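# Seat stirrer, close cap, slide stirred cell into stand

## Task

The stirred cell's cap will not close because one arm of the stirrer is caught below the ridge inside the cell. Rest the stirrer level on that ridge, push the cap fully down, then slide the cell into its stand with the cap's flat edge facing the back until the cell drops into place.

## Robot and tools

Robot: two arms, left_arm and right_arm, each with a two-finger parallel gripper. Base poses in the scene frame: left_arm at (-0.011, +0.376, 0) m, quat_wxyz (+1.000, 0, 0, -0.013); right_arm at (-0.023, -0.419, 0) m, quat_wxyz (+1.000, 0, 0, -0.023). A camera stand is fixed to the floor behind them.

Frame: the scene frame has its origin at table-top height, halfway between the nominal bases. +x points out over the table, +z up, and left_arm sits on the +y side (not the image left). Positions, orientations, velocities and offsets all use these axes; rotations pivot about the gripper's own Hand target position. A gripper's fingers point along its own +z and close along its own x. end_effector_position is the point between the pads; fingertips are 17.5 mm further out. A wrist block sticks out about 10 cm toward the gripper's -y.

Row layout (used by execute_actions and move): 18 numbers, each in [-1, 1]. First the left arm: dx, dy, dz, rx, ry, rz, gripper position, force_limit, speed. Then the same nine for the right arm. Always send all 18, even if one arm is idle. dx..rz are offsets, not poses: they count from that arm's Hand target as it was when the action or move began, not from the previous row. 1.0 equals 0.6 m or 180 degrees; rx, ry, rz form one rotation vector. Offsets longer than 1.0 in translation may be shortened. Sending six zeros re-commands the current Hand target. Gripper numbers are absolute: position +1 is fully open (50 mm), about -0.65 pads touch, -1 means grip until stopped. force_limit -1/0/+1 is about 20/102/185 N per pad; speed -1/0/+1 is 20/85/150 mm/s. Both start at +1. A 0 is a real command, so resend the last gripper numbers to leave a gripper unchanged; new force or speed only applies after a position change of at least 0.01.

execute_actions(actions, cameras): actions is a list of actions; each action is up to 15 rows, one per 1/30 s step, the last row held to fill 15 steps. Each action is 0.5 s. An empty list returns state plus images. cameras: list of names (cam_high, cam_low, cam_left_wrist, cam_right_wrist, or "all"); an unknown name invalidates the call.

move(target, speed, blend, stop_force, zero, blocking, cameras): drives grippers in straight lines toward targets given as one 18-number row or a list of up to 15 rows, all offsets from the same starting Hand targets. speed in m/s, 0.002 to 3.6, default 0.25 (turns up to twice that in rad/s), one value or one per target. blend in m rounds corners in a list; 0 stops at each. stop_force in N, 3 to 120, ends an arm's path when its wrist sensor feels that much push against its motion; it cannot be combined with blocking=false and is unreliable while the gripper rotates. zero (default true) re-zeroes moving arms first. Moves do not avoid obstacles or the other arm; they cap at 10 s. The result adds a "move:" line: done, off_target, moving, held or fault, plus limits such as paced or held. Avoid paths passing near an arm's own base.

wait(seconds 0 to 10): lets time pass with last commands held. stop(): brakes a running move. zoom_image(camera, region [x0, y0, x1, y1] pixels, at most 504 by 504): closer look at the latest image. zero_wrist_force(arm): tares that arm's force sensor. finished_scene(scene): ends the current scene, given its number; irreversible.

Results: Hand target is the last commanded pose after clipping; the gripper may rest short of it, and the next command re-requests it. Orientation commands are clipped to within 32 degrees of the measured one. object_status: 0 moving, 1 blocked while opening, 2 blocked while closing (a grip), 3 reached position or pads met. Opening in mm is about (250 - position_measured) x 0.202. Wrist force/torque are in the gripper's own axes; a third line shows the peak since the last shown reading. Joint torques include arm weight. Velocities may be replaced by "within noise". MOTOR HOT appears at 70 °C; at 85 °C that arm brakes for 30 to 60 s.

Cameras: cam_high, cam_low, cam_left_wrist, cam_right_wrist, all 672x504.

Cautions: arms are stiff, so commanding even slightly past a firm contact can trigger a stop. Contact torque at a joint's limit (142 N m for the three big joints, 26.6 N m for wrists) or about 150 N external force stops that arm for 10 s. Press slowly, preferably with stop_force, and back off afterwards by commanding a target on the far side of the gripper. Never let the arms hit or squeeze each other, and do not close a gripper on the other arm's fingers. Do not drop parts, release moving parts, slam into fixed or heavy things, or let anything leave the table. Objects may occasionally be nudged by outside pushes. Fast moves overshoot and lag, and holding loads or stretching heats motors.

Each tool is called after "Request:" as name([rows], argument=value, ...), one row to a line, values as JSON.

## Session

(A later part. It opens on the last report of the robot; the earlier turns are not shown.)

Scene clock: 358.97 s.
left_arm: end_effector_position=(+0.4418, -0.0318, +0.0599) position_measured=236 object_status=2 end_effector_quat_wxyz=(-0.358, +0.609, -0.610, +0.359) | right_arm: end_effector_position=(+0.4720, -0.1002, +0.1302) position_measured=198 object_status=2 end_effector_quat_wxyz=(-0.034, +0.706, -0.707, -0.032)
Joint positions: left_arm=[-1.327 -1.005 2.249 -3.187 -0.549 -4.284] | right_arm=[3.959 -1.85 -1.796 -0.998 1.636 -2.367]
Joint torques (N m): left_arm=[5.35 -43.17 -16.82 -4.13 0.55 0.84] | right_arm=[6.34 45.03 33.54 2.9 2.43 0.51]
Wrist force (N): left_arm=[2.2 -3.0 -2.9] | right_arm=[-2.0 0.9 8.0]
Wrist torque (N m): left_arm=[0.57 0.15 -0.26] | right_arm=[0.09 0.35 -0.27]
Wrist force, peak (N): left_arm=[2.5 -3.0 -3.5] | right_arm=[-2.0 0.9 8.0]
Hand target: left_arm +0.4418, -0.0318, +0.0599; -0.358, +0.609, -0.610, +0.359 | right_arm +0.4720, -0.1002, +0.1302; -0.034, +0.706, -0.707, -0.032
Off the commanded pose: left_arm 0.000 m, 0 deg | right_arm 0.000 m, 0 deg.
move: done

Request:
move(target=[0,0,0,0,0,0,-1,-1,-1,0,0,-0.0013,0,0,0,-1,0,-1])

Request:
move(target=[0,0,0,0,0,0,-1,-1,-1,0,0.1,0,0,0,0,-1,0,-1], speed=0.015, stop_force=8, cameras=["cam_right_wrist","cam_low"])

Request:
zoom_image(camera="cam_low", region=[340, 250, 400, 310])

Scene clock: 359.90 s.
left_arm: end_effector_position=(+0.4418, -0.0318, +0.0599) position_measured=236 object_status=2 end_effector_quat_wxyz=(-0.358, +0.609, -0.610, +0.359) | right_arm: end_effector_position=(+0.4720, -0.1002, +0.1295) position_measured=198 object_status=2 end_effector_quat_wxyz=(-0.034, +0.706, -0.707, -0.032)
Joint positions: left_arm=[-1.327 -1.005 2.249 -3.187 -0.549 -4.284] | right_arm=[3.959 -1.851 -1.797 -0.996 1.636 -2.367]
Joint torques (N m): left_arm=[4.9 -43.23 -16.12 -3.43 0.63 0.79] | right_arm=[5.48 28.75 18.35 4.75 2.38 -0.27]
Wrist force (N): left_arm=[0.4 2.7 -1.2] | right_arm=[-0.9 0.4 1.7]
Wrist torque (N m): left_arm=[0.57 0.03 -0.14] | right_arm=[0.13 0.30 -0.26]
Wrist force, peak (N): left_arm=[2.6 -3.1 -3.4] | right_arm=[-2.2 1.2 8.1]
Hand target: left_arm +0.4418, -0.0318, +0.0599; -0.358, +0.609, -0.610, +0.359 | right_arm +0.4720, -0.1002, +0.1295; -0.034, +0.706, -0.707, -0.032
Off the commanded pose: left_arm 0.000 m, 0 deg | right_arm 0.000 m, 0 deg.
move: done

Scene clock: 363.30 s.
left_arm: end_effector_position=(+0.4418, -0.0318, +0.0599) position_measured=236 object_status=2 end_effector_quat_wxyz=(-0.358, +0.609, -0.610, +0.359) | right_arm: end_effector_position=(+0.4720, -0.0644, +0.1294) position_measured=198 object_status=2 end_effector_quat_wxyz=(-0.034, +0.706, -0.707, -0.032)
Joint positions: left_arm=[-1.327 -1.005 2.249 -3.187 -0.549 -4.284] | right_arm=[4.004 -1.893 -1.741 -1.008 1.633 -2.323]
Joint torques (N m): left_arm=[2.54 -43.97 -7.98 -1.79 0.78 0.78] | right_arm=[-6.85 43.23 20.5 6.71 2.58 -1.72]
Wrist force (N): left_arm=[-6.2 3.5 -0.5] | right_arm=[5.3 0.6 0.3]
Wrist torque (N m): left_arm=[0.53 -0.23 -0.36] | right_arm=[0.17 0.55 -0.12]
Wrist force, peak (N): left_arm=[-8.4 3.1 0.1] | right_arm=[8.0 1.6 -2.0]
Hand target: left_arm +0.4418, -0.0318, +0.0599; -0.358, +0.609, -0.610, +0.359 | right_arm +0.4720, -0.0644, +0.1294; -0.034, +0.706, -0.707, -0.032 (not the last commanded pose)
Off the commanded pose: left_arm 0.000 m, 0 deg | right_arm 0.024 m, 0 deg.
move: contact (right_arm)
Images, in order (width x height): cam_low 672x504, cam_right_wrist 672x504.

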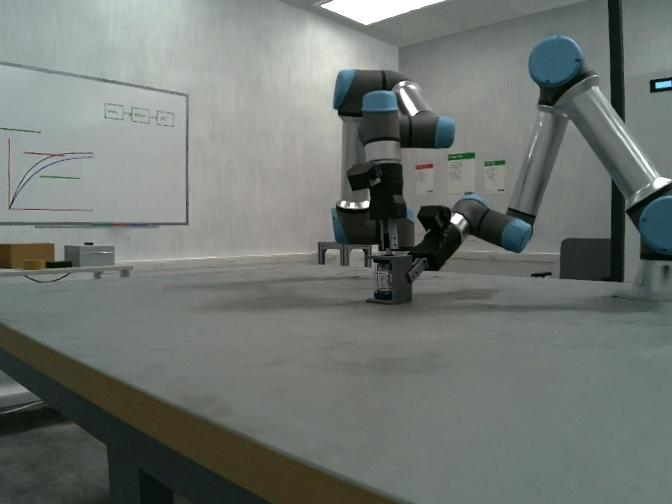

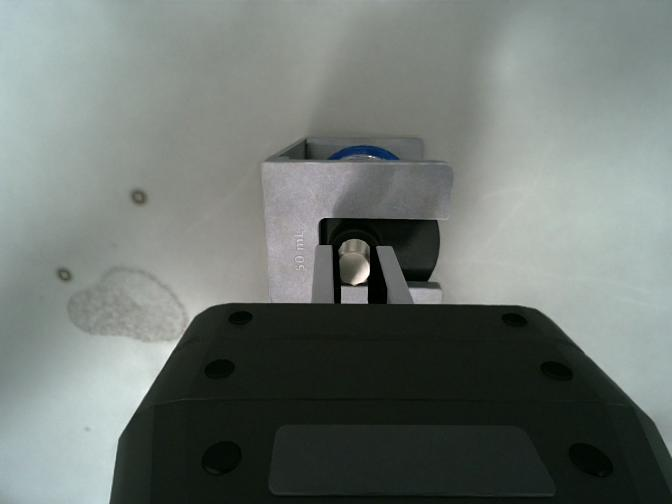

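Scaled by 8.400 from the camera's 672x504 image, which has a finer 960x720 frame.

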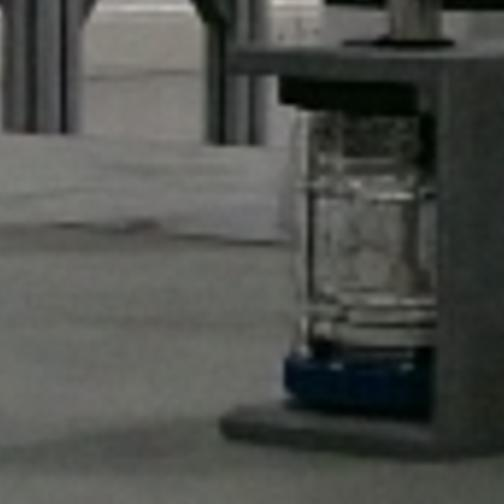

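Request:
move(target=[0,0,0,0,0,0,-1,-1,-1,0,-0.001,-0.013,0,0,0,-1,0,-1], speed=0.015, stop_force=10, cameras=["cam_right_wrist","cam_low"])

Request:
zoom_image(camera="cam_low", region=[350, 250, 410, 310])

Scene clock: 364.53 s.
left_arm: end_effector_position=(+0.4418, -0.0318, +0.0599) position_measured=236 object_status=2 end_effector_quat_wxyz=(-0.358, +0.609, -0.610, +0.359) | right_arm: end_effector_position=(+0.4721, -0.0647, +0.1261) position_measured=198 object_status=2 end_effector_quat_wxyz=(-0.034, +0.706, -0.707, -0.032)
Joint positions: left_arm=[-1.327 -1.005 2.249 -3.187 -0.549 -4.284] | right_arm=[4.003 -1.896 -1.746 -1 1.633 -2.324]
Joint torques (N m): left_arm=[-2.5 -43.54 -5.08 -2.63 0.73 0.89] | right_arm=[7.85 38.23 28.52 3.56 3.57 0.38]
Wrist force (N): left_arm=[-6.0 4.8 -0.9] | right_arm=[5.1 -1.3 -9.0]
Wrist torque (N m): left_arm=[0.59 -0.28 -0.28] | right_arm=[0.22 0.48 -0.04]
Wrist force, peak (N): left_arm=[-7.2 4.2 1.2] | right_arm=[8.8 4.2 -31.1]
Hand target: left_arm +0.4418, -0.0318, +0.0599; -0.358, +0.609, -0.610, +0.359 | right_arm +0.4721, -0.0646, +0.1261; -0.034, +0.706, -0.707, -0.032 (not the last commanded pose)
Off the commanded pose: left_arm 0.000 m, 0 deg | right_arm 0.004 m, 0 deg.
move: contact (right_arm)
Images, in order (width x height): cam_low 672x504, cam_right_wrist 672x504.

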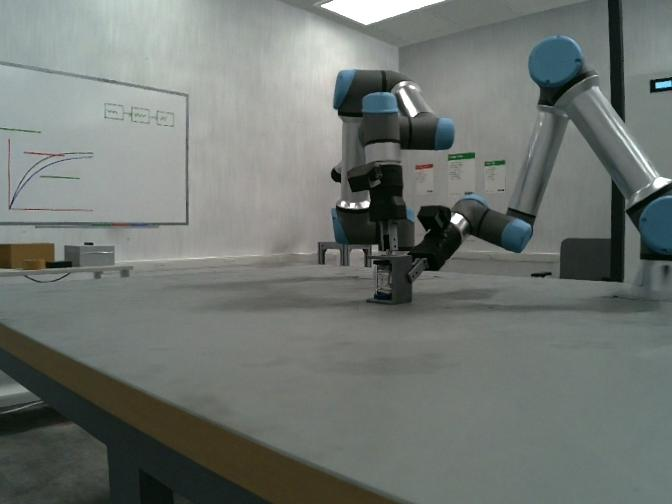

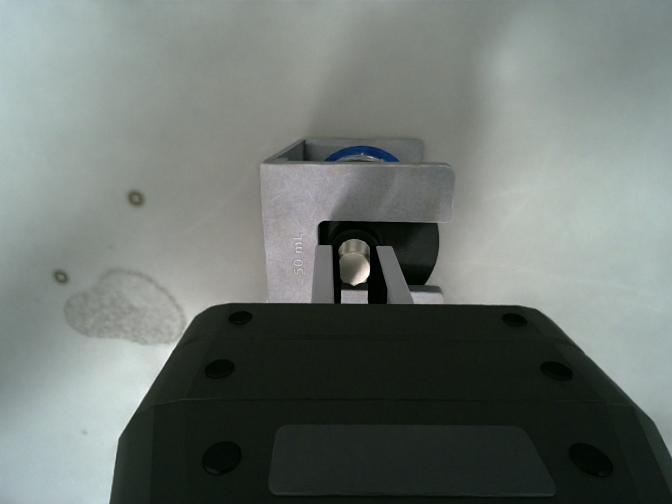

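Scaled by 8.400 from the camera's 672x504 image, which has a finer 960x720 frame.

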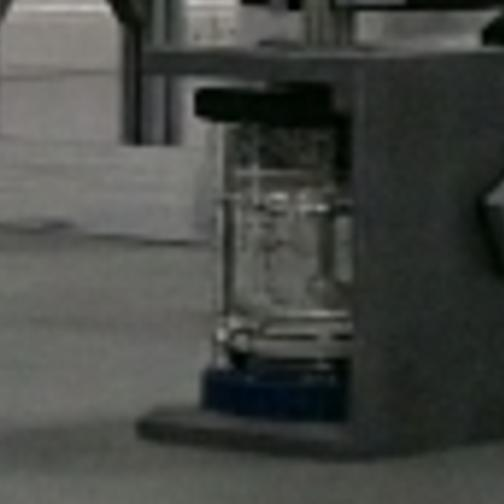

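Request:
move([
  [0,0,0,0,0,0,-1,-1,-1,0,0,0,0,0,0,0.2,-0.5,-1],
  [0,0,0,0,0,0,-1,-1,-1,0,0,0.12,0,0,0,0.2,-0.5,-1],
  [0,0,0,0,0,0,-1,-1,-1,-0.1,-0.12,0.2,0,0,0,0.2,-0.5,-1],
], speed=[0.1,0.06,0.15])

Request:
move([
  [0,0,0,0,0,0,1,-1,-1,0,0,0,0,0,0,0.2,-0.5,-1],
  [-0.13,0,0.02,0,0,0,1,-1,-1,0,0,0,0,0,0,0.2,-0.5,-1],
], speed=0.1, cameras=["cam_right_wrist","cam_low","cam_left_wrist","cam_high"])

Request:
zoom_image(camera="cam_low", region=[350, 250, 410, 310])

Request:
zoom_image(camera="cam_left_wrist", region=[300, 0, 560, 260])

Scene clock: 368.53 s.
left_arm: end_effector_position=(+0.4418, -0.0318, +0.0599) position_measured=236 object_status=2 end_effector_quat_wxyz=(-0.358, +0.609, -0.610, +0.359) | right_arm: end_effector_position=(+0.4121, -0.1366, +0.2461) position_measured=123 object_status=3 end_effector_quat_wxyz=(-0.034, +0.706, -0.707, -0.032)
Joint positions: left_arm=[-1.327 -1.005 2.249 -3.187 -0.549 -4.284] | right_arm=[3.991 -1.586 -1.788 -1.268 1.634 -2.335]
Joint torques (N m): left_arm=[-10.21 -42.41 -1.98 -4.58 0.84 0.89] | right_arm=[5.08 30.6 27.54 4.08 2.14 0.97]
Wrist force (N): left_arm=[0.2 2.1 -0.5] | right_arm=[-1.9 0.0 -1.2]
Wrist torque (N m): left_arm=[0.53 0.04 -0.20] | right_arm=[0.06 0.38 -0.17]
Wrist force, peak (N): left_arm=[-6.2 4.7 -0.8] | right_arm=[5.1 -1.5 -9.0]
Hand target: left_arm +0.4418, -0.0318, +0.0599; -0.358, +0.609, -0.610, +0.359 | right_arm +0.4121, -0.1366, +0.2461; -0.034, +0.706, -0.707, -0.032
Off the commanded pose: left_arm 0.000 m, 0 deg | right_arm 0.000 m, 0 deg.
move: done

Scene clock: 372.37 s.
left_arm: end_effector_position=(+0.3638, -0.0318, +0.0719) position_measured=3 object_status=3 end_effector_quat_wxyz=(-0.358, +0.609, -0.610, +0.359) | right_arm: end_effector_position=(+0.4121, -0.1366, +0.2461) position_measured=123 object_status=3 end_effector_quat_wxyz=(-0.034, +0.706, -0.707, -0.032)
Joint positions: left_arm=[-1.508 -1.172 2.356 -2.823 -0.509 -4.634] | right_arm=[3.992 -1.586 -1.788 -1.268 1.634 -2.335]
Joint torques (N m): left_arm=[0.31 -27.64 -18.78 -2.53 1.06 -1.43] | right_arm=[4.62 30.39 19.51 1.53 -2.42 0.92]
Wrist force (N): left_arm=[0.8 3.0 -0.6] | right_arm=[-1.8 -0.1 -1.3]
Wrist torque (N m): left_arm=[0.52 -0.02 -0.10] | right_arm=[0.04 0.36 -0.18]
Wrist force, peak (N): left_arm=[0.6 4.0 -2.5] | right_arm=[-2.2 -0.2 -1.3]
Hand target: left_arm +0.3638, -0.0318, +0.0719; -0.358, +0.609, -0.610, +0.359 | right_arm +0.4121, -0.1366, +0.2461; -0.034, +0.706, -0.707, -0.032
Off the commanded pose: left_arm 0.000 m, 0 deg | right_arm 0.000 m, 0 deg.
move: done

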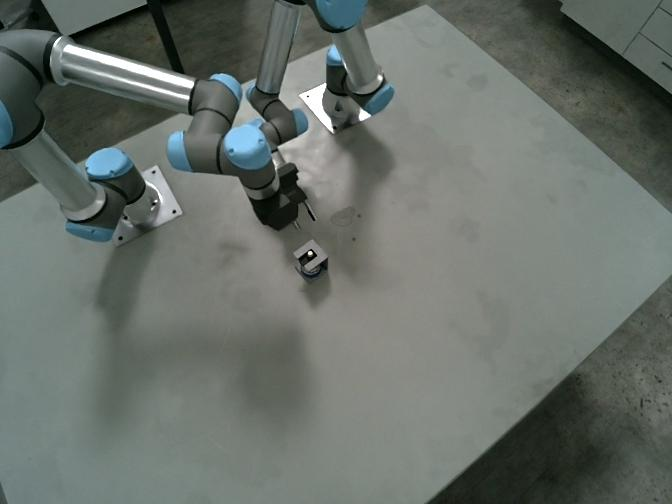

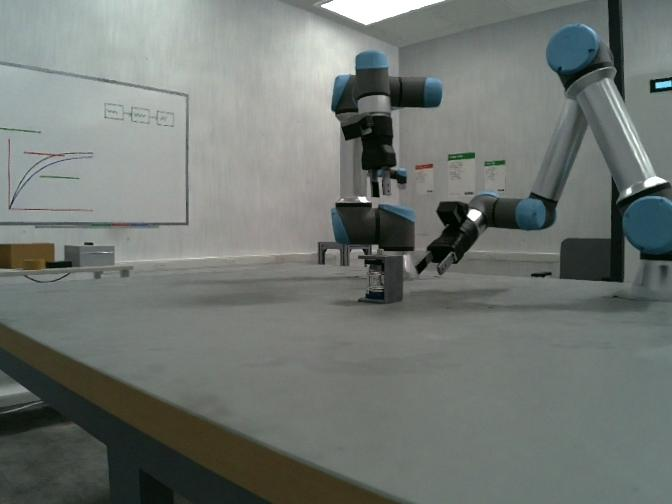

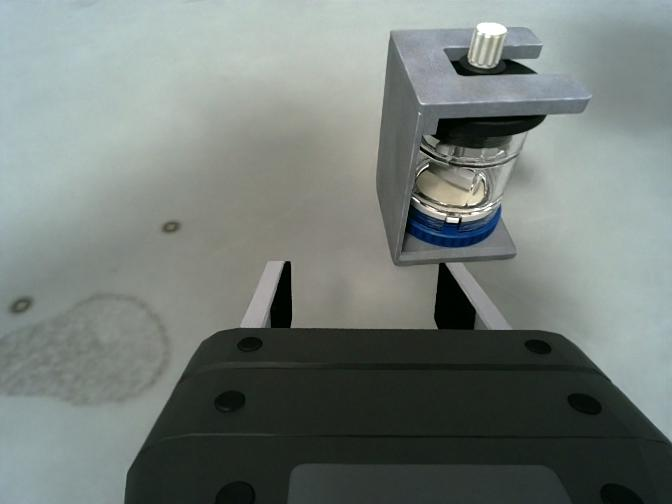

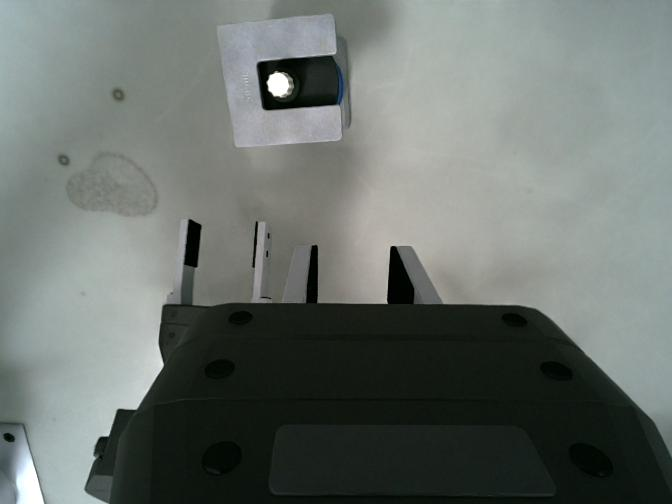

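Scaled by 8.400 from the camera's 672x504 image, which has a finer 960x720 frame.

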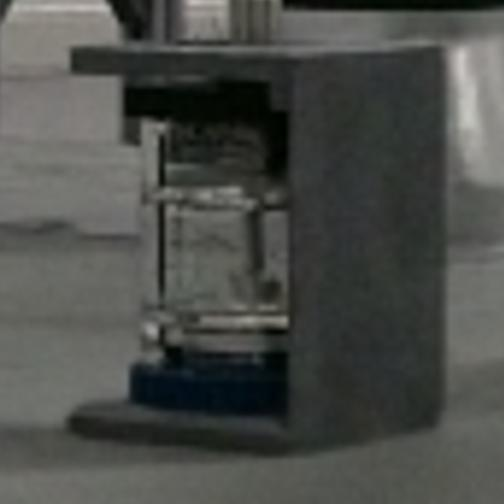

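Scaled by 1.938 from the camera's 672x504 image, which has a finer 960x720 frame.

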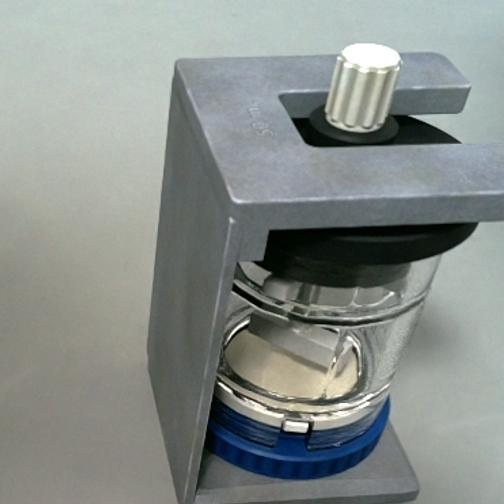

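Request:
zoom_image(camera="cam_left_wrist", region=[400, 100, 540, 260])

Request:
zoom_image(camera="cam_low", region=[360, 256, 390, 304])

Scaled by 3.150 from the camera's 672x504 image, which has a finer 960x720 frame.

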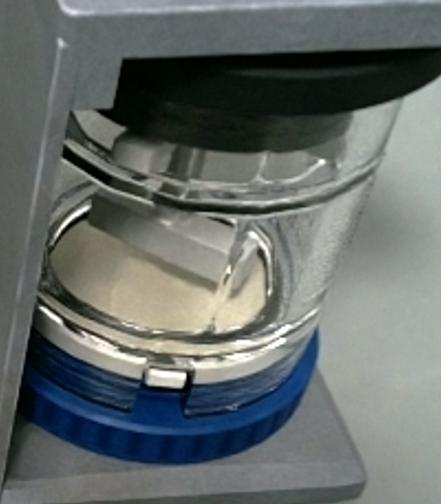

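Scaled by 10.500 from the camera's 672x504 image, which has a finer 960x720 frame.

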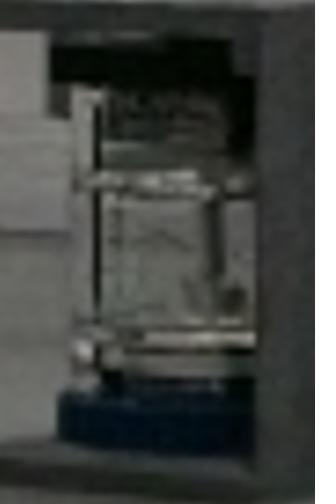

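Request:
move([
  [0,0,0,0,0,0,1,-1,-1,0.1,0.12,0,-0.03,0,0,-1,-0.5,-1],
  [0,0,0,0,0,0,1,-1,-1,0.1,0.12,-0.15,-0.03,0,0,-1,-0.5,-1],
], speed=0.15)

Request:
move(target=[0,0,0,0,0,0,1,-1,-1,0,0,-0.06,0,0,0,-1,-0.5,-1], speed=0.015, stop_force=20)

Request:
move([
  [0,0,0,0,0,0,1,-1,-1,0,0,0.15,0,0,0,-1,-0.5,-1],
  [0,0,0,0,0,0,1,-1,-1,-0.2,-0.2,0.15,0,0,0,-1,-0.5,-1],
], speed=0.15, cameras=["cam_low","cam_left_wrist"])

Request:
zoom_image(camera="cam_left_wrist", region=[360, 0, 600, 270])

Request:
zoom_image(camera="cam_low", region=[350, 250, 410, 310])

Scene clock: 375.93 s.
left_arm: end_effector_position=(+0.3638, -0.0318, +0.0719) position_measured=3 object_status=3 end_effector_quat_wxyz=(-0.358, +0.609, -0.610, +0.359) | right_arm: end_effector_position=(+0.4720, -0.0646, +0.1562) position_measured=251 object_status=3 end_effector_quat_wxyz=(-0.001, +0.707, -0.707, +0.001)
Joint positions: left_arm=[-1.508 -1.172 2.356 -2.822 -0.509 -4.634] | right_arm=[4.031 -1.887 -1.65 -1.173 1.568 -2.298]
Joint torques (N m): left_arm=[-2.17 -22.87 -12.6 -5.08 0.95 1.73] | right_arm=[-9.47 35.95 20.29 4.74 0.11 -1.59]
Wrist force (N): left_arm=[0.8 2.9 -0.9] | right_arm=[-1.6 -0.2 -1.3]
Wrist torque (N m): left_arm=[0.51 -0.01 -0.09] | right_arm=[0.05 0.32 -0.26]
Wrist force, peak (N): left_arm=[1.0 3.3 -0.9] | right_arm=[-1.9 -0.2 -3.7]
Hand target: left_arm +0.3638, -0.0318, +0.0719; -0.358, +0.609, -0.610, +0.359 | right_arm +0.4721, -0.0646, +0.1561; -0.001, +0.707, -0.707, +0.001
Off the commanded pose: left_arm 0.000 m, 0 deg | right_arm 0.000 m, 0 deg.
move: done

Scene clock: 379.37 s.
left_arm: end_effector_position=(+0.3638, -0.0318, +0.0719) position_measured=3 object_status=3 end_effector_quat_wxyz=(-0.358, +0.609, -0.610, +0.359) | right_arm: end_effector_position=(+0.4721, -0.0646, +0.1201) position_measured=251 object_status=3 end_effector_quat_wxyz=(-0.001, +0.707, -0.707, +0.001)
Joint positions: left_arm=[-1.508 -1.172 2.356 -2.822 -0.509 -4.634] | right_arm=[4.031 -1.923 -1.702 -1.085 1.568 -2.298]
Joint torques (N m): left_arm=[3.88 -25.28 -4.82 -4.9 0.95 1.63] | right_arm=[-4.22 42.8 30.36 1.47 -2.58 -1.45]
Wrist force (N): left_arm=[0.7 3.0 -0.7] | right_arm=[-1.5 -0.2 -1.4]
Wrist torque (N m): left_arm=[0.53 -0.01 -0.09] | right_arm=[0.06 0.30 -0.25]
Wrist force, peak (N): left_arm=[1.0 3.3 -0.6] | right_arm=[-1.7 -0.1 -1.7]
Hand target: left_arm +0.3638, -0.0318, +0.0719; -0.358, +0.609, -0.610, +0.359 | right_arm +0.4721, -0.0646, +0.1201; -0.001, +0.707, -0.707, +0.001
Off the commanded pose: left_arm 0.000 m, 0 deg | right_arm 0.000 m, 0 deg.
move: done

Scene clock: 381.90 s.
left_arm: end_effector_position=(+0.3638, -0.0318, +0.0719) position_measured=3 object_status=3 end_effector_quat_wxyz=(-0.358, +0.609, -0.610, +0.359) | right_arm: end_effector_position=(+0.3520, -0.1845, +0.2102) position_measured=251 object_status=3 end_effector_quat_wxyz=(-0.001, +0.707, -0.707, +0.001)
Joint positions: left_arm=[-1.508 -1.172 2.356 -2.822 -0.509 -4.634] | right_arm=[4.055 -1.445 -1.994 -1.271 1.568 -2.275]
Joint torques (N m): left_arm=[8.04 -25.81 -4.93 -4.96 1.08 1.66] | right_arm=[-7.08 23.75 19.07 4.81 -2.61 -0.97]
Wrist force (N): left_arm=[0.7 3.1 -0.8] | right_arm=[-1.6 -0.1 -1.0]
Wrist torque (N m): left_arm=[0.54 -0.01 -0.09] | right_arm=[0.05 0.35 -0.25]
Wrist force, peak (N): left_arm=[0.8 3.3 -1.1] | right_arm=[-3.4 -2.1 -1.2]
Hand target: left_arm +0.3638, -0.0318, +0.0719; -0.358, +0.609, -0.610, +0.359 | right_arm +0.3521, -0.1846, +0.2101; -0.001, +0.707, -0.707, +0.001
Off the commanded pose: left_arm 0.000 m, 0 deg | right_arm 0.000 m, 0 deg.
move: done
Images, in order (width x height): cam_low 672x504, cam_left_wrist 672x504.

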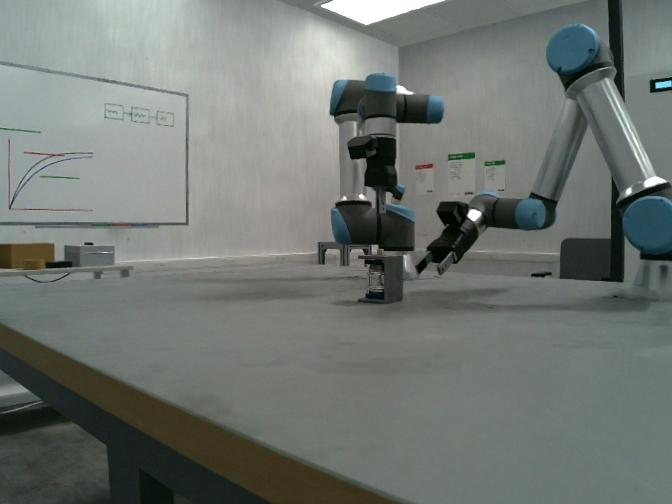

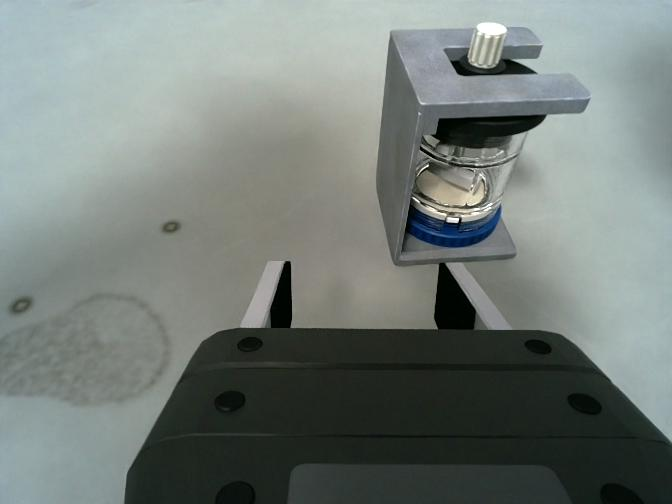

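Scaled by 1.867 from the camera's 672x504 image, which has a finer 960x720 frame.

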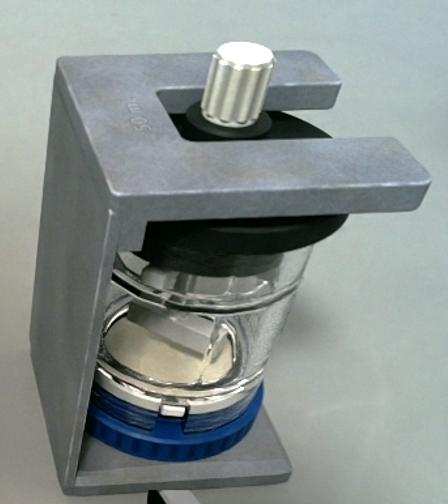

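Scaled by 8.400 from the camera's 672x504 image, which has a finer 960x720 frame.

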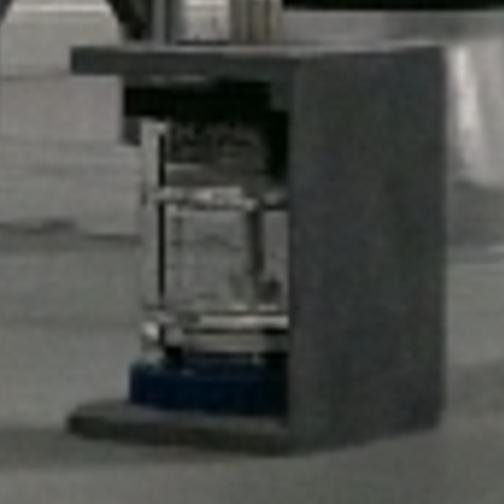

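Request:
move([
  [0,0,0,0,0,0,1,-1,-1,0.2,0.2,0,0,0,0,-1,-0.5,-1],
  [0,0,0,0,0,0,1,-1,-1,0.2,0.2,-0.135,0,0,0,-1,-0.5,-1],
], speed=0.15, stop_force=25, cameras=["cam_low","cam_right_wrist","cam_left_wrist"])

Request:
zoom_image(camera="cam_low", region=[350, 230, 410, 310])

Scene clock: 385.00 s.
left_arm: end_effector_position=(+0.3638, -0.0318, +0.0719) position_measured=3 object_status=3 end_effector_quat_wxyz=(-0.358, +0.609, -0.610, +0.359) | right_arm: end_effector_position=(+0.4721, -0.0646, +0.1292) position_measured=251 object_status=3 end_effector_quat_wxyz=(-0.001, +0.707, -0.707, +0.001)
Joint positions: left_arm=[-1.508 -1.172 2.356 -2.822 -0.509 -4.634] | right_arm=[4.031 -1.914 -1.69 -1.107 1.568 -2.298]
Joint torques (N m): left_arm=[8.35 -27.35 -6.01 -4.93 1.16 1.77] | right_arm=[5.23 32.36 17.39 4.87 -2.04 -0.14]
Wrist force (N): left_arm=[0.8 3.1 -0.8] | right_arm=[-1.8 0.0 -1.3]
Wrist torque (N m): left_arm=[0.54 -0.02 -0.09] | right_arm=[0.08 0.34 -0.17]
Wrist force, peak (N): left_arm=[1.0 3.3 -0.7] | right_arm=[-3.4 -1.9 -2.5]
Hand target: left_arm +0.3638, -0.0318, +0.0719; -0.358, +0.609, -0.610, +0.359 | right_arm +0.4721, -0.0646, +0.1291; -0.001, +0.707, -0.707, +0.001
Off the commanded pose: left_arm 0.000 m, 0 deg | right_arm 0.000 m, 0 deg.
move: done
Images, in order (width x height): cam_low 672x504, cam_left_wrist 672x504, cam_right_wrist 672x504.

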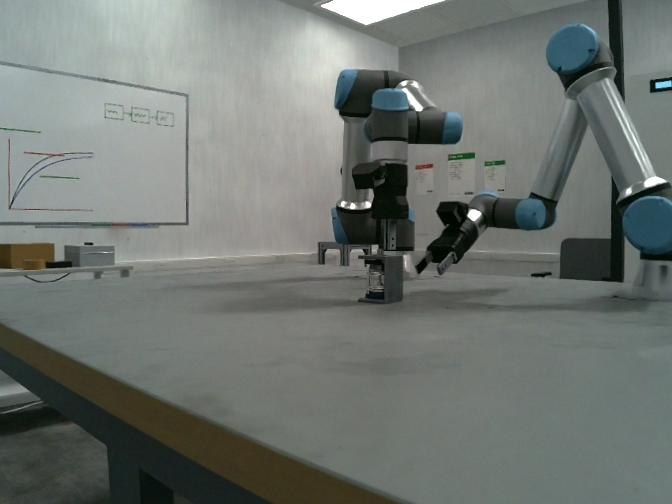

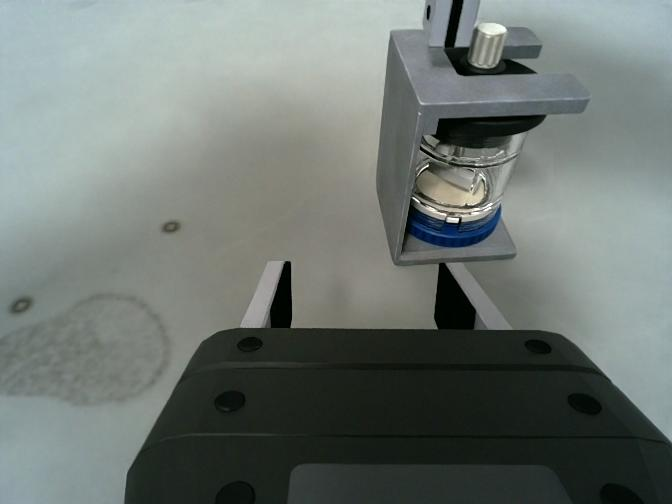

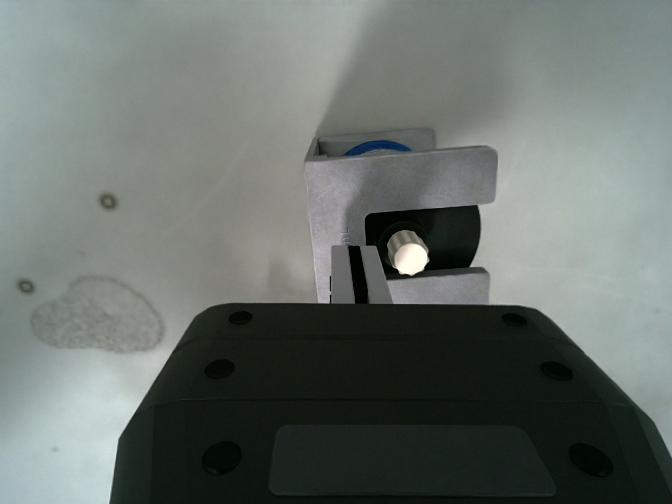

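Scaled by 6.300 from the camera's 672x504 image, which has a finer 960x720 frame.

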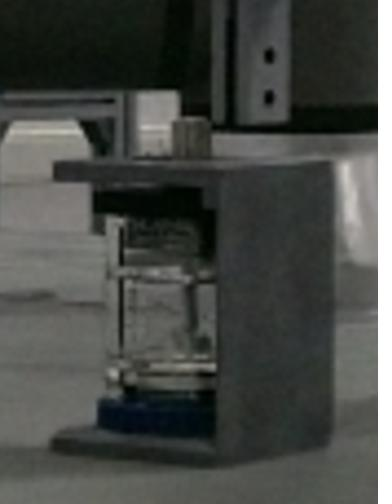

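Request:
move([
  [0,0,0,0,0,0,1,-1,-1,0,0,0.03,0,0,0,-1,-0.5,-1],
  [0,0,0,0,0,0,1,-1,-1,0.004,-0.0275,0.03,0,0,0,-1,-0.5,-1],
], speed=0.1)

Request:
move(target=[0,0,0,0,0,0,1,-1,-1,0,0,-0.05,0,0,0,-1,-0.5,-1], speed=0.015, stop_force=20, cameras=["cam_right_wrist"])

Request:
move(target=[0,0,0,0,0,0,1,-1,-1,0,0,0.15,0,0,0,-1,-0.5,-1], speed=0.15, cameras=["cam_low","cam_left_wrist"])

Request:
zoom_image(camera="cam_low", region=[350, 250, 410, 310])

Scene clock: 386.60 s.
left_arm: end_effector_position=(+0.3638, -0.0318, +0.0719) position_measured=3 object_status=3 end_effector_quat_wxyz=(-0.358, +0.609, -0.610, +0.359) | right_arm: end_effector_position=(+0.4745, -0.0811, +0.1472) position_measured=251 object_status=3 end_effector_quat_wxyz=(-0.001, +0.707, -0.707, +0.001)
Joint positions: left_arm=[-1.508 -1.172 2.356 -2.822 -0.509 -4.634] | right_arm=[4.009 -1.879 -1.687 -1.144 1.568 -2.32]
Joint torques (N m): left_arm=[8.24 -28.06 -5.33 -4.93 1.2 1.62] | right_arm=[6.71 29.57 30.45 1.35 -1.27 1.3]
Wrist force (N): left_arm=[0.6 3.1 -0.8] | right_arm=[-1.6 -0.1 -1.2]
Wrist torque (N m): left_arm=[0.54 0.01 -0.09] | right_arm=[0.06 0.31 -0.26]
Wrist force, peak (N): left_arm=[1.2 3.3 -0.7] | right_arm=[-3.2 0.2 -1.0]
Hand target: left_arm +0.3638, -0.0318, +0.0719; -0.358, +0.609, -0.610, +0.359 | right_arm +0.4745, -0.0811, +0.1471; -0.001, +0.707, -0.707, +0.001
Off the commanded pose: left_arm 0.000 m, 0 deg | right_arm 0.000 m, 0 deg.
move: done

Scene clock: 388.50 s.
left_arm: end_effector_position=(+0.3638, -0.0318, +0.0719) position_measured=3 object_status=3 end_effector_quat_wxyz=(-0.358, +0.609, -0.610, +0.359) | right_arm: end_effector_position=(+0.4745, -0.0811, +0.1299) position_measured=251 object_status=3 end_effector_quat_wxyz=(-0.001, +0.707, -0.707, +0.001)
Joint positions: left_arm=[-1.508 -1.172 2.356 -2.822 -0.509 -4.634] | right_arm=[4.01 -1.897 -1.711 -1.102 1.568 -2.32]
Joint torques (N m): left_arm=[7.76 -28.77 -5.2 -4.94 1.19 1.53] | right_arm=[3.05 26.29 22.2 -0.39 1.09 -0.7]
Wrist force (N): left_arm=[0.9 3.1 -0.6] | right_arm=[-3.9 0.5 -19.3]
Wrist torque (N m): left_arm=[0.54 -0.04 -0.09] | right_arm=[0.04 0.39 -0.24]
Wrist force, peak (N): left_arm=[0.9 3.3 -0.8] | right_arm=[4.9 10.7 -49.9]
Hand target: left_arm +0.3638, -0.0318, +0.0719; -0.358, +0.609, -0.610, +0.359 | right_arm +0.4745, -0.0811, +0.1299; -0.001, +0.707, -0.707, +0.001 (not the last commanded pose)
Off the commanded pose: left_arm 0.000 m, 0 deg | right_arm 0.013 m, 0 deg.
move: contact (right_arm)
Images, in order (width x height): cam_right_wrist 672x504.

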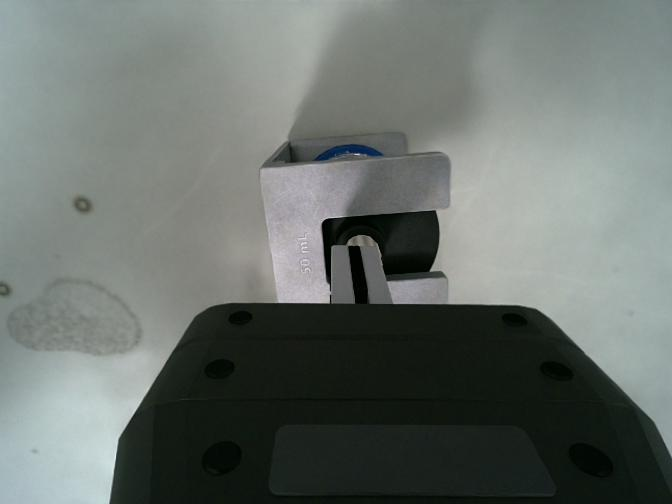

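Scene clock: 389.57 s.
left_arm: end_effector_position=(+0.3638, -0.0318, +0.0719) position_measured=3 object_status=3 end_effector_quat_wxyz=(-0.358, +0.609, -0.610, +0.359) | right_arm: end_effector_position=(+0.4745, -0.0811, +0.2199) position_measured=251 object_status=3 end_effector_quat_wxyz=(-0.001, +0.707, -0.707, +0.001)
Joint positions: left_arm=[-1.508 -1.172 2.356 -2.822 -0.509 -4.634] | right_arm=[4.01 -1.823 -1.565 -1.323 1.568 -2.32]
Joint torques (N m): left_arm=[8.45 -28.8 -5.14 -4.95 1.13 1.54] | right_arm=[-4.34 33.42 29.95 1.52 -2.1 0.45]
Wrist force (N): left_arm=[0.9 3.0 -1.1] | right_arm=[-2.2 -0.3 -1.2]
Wrist torque (N m): left_arm=[0.52 -0.03 -0.09] | right_arm=[0.01 0.44 -0.23]
Wrist force, peak (N): left_arm=[0.9 3.4 -0.8] | right_arm=[-4.1 0.1 -18.4]
Hand target: left_arm +0.3638, -0.0318, +0.0719; -0.358, +0.609, -0.610, +0.359 | right_arm +0.4745, -0.0811, +0.2199; -0.001, +0.707, -0.707, +0.001
Off the commanded pose: left_arm 0.000 m, 0 deg | right_arm 0.000 m, 0 deg.
move: done
Images, in order (width x height): cam_low 672x504, cam_left_wrist 672x504.

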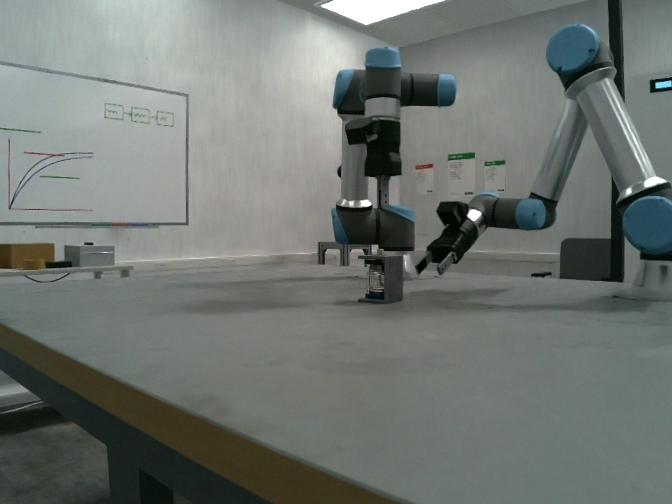

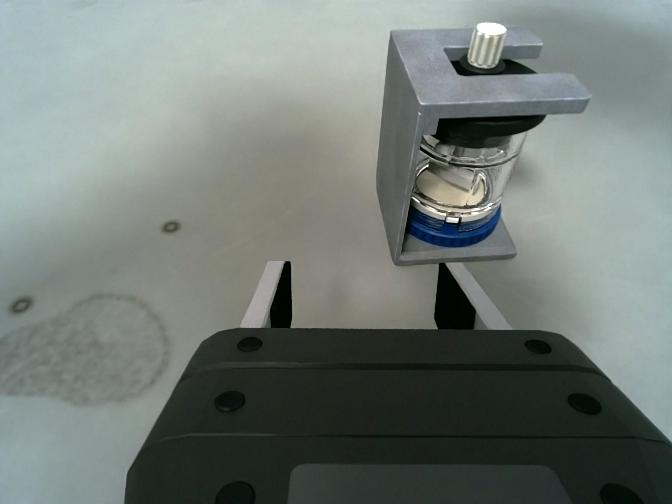

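Scaled by 8.400 from the camera's 672x504 image, which has a finer 960x720 frame.

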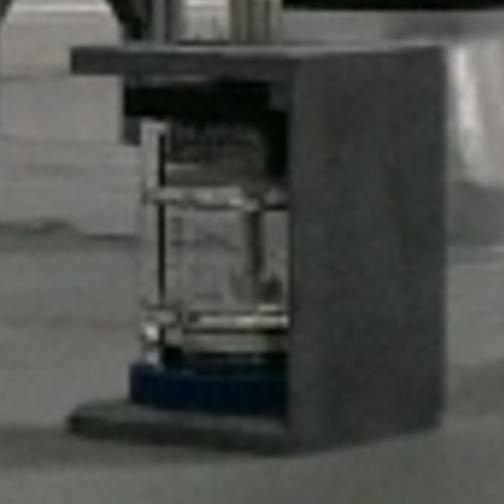

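Pressed to 50 N with no change, so the cell is seated.

Request:
finished_scene(scene=1)

The scene is finished: the task was done.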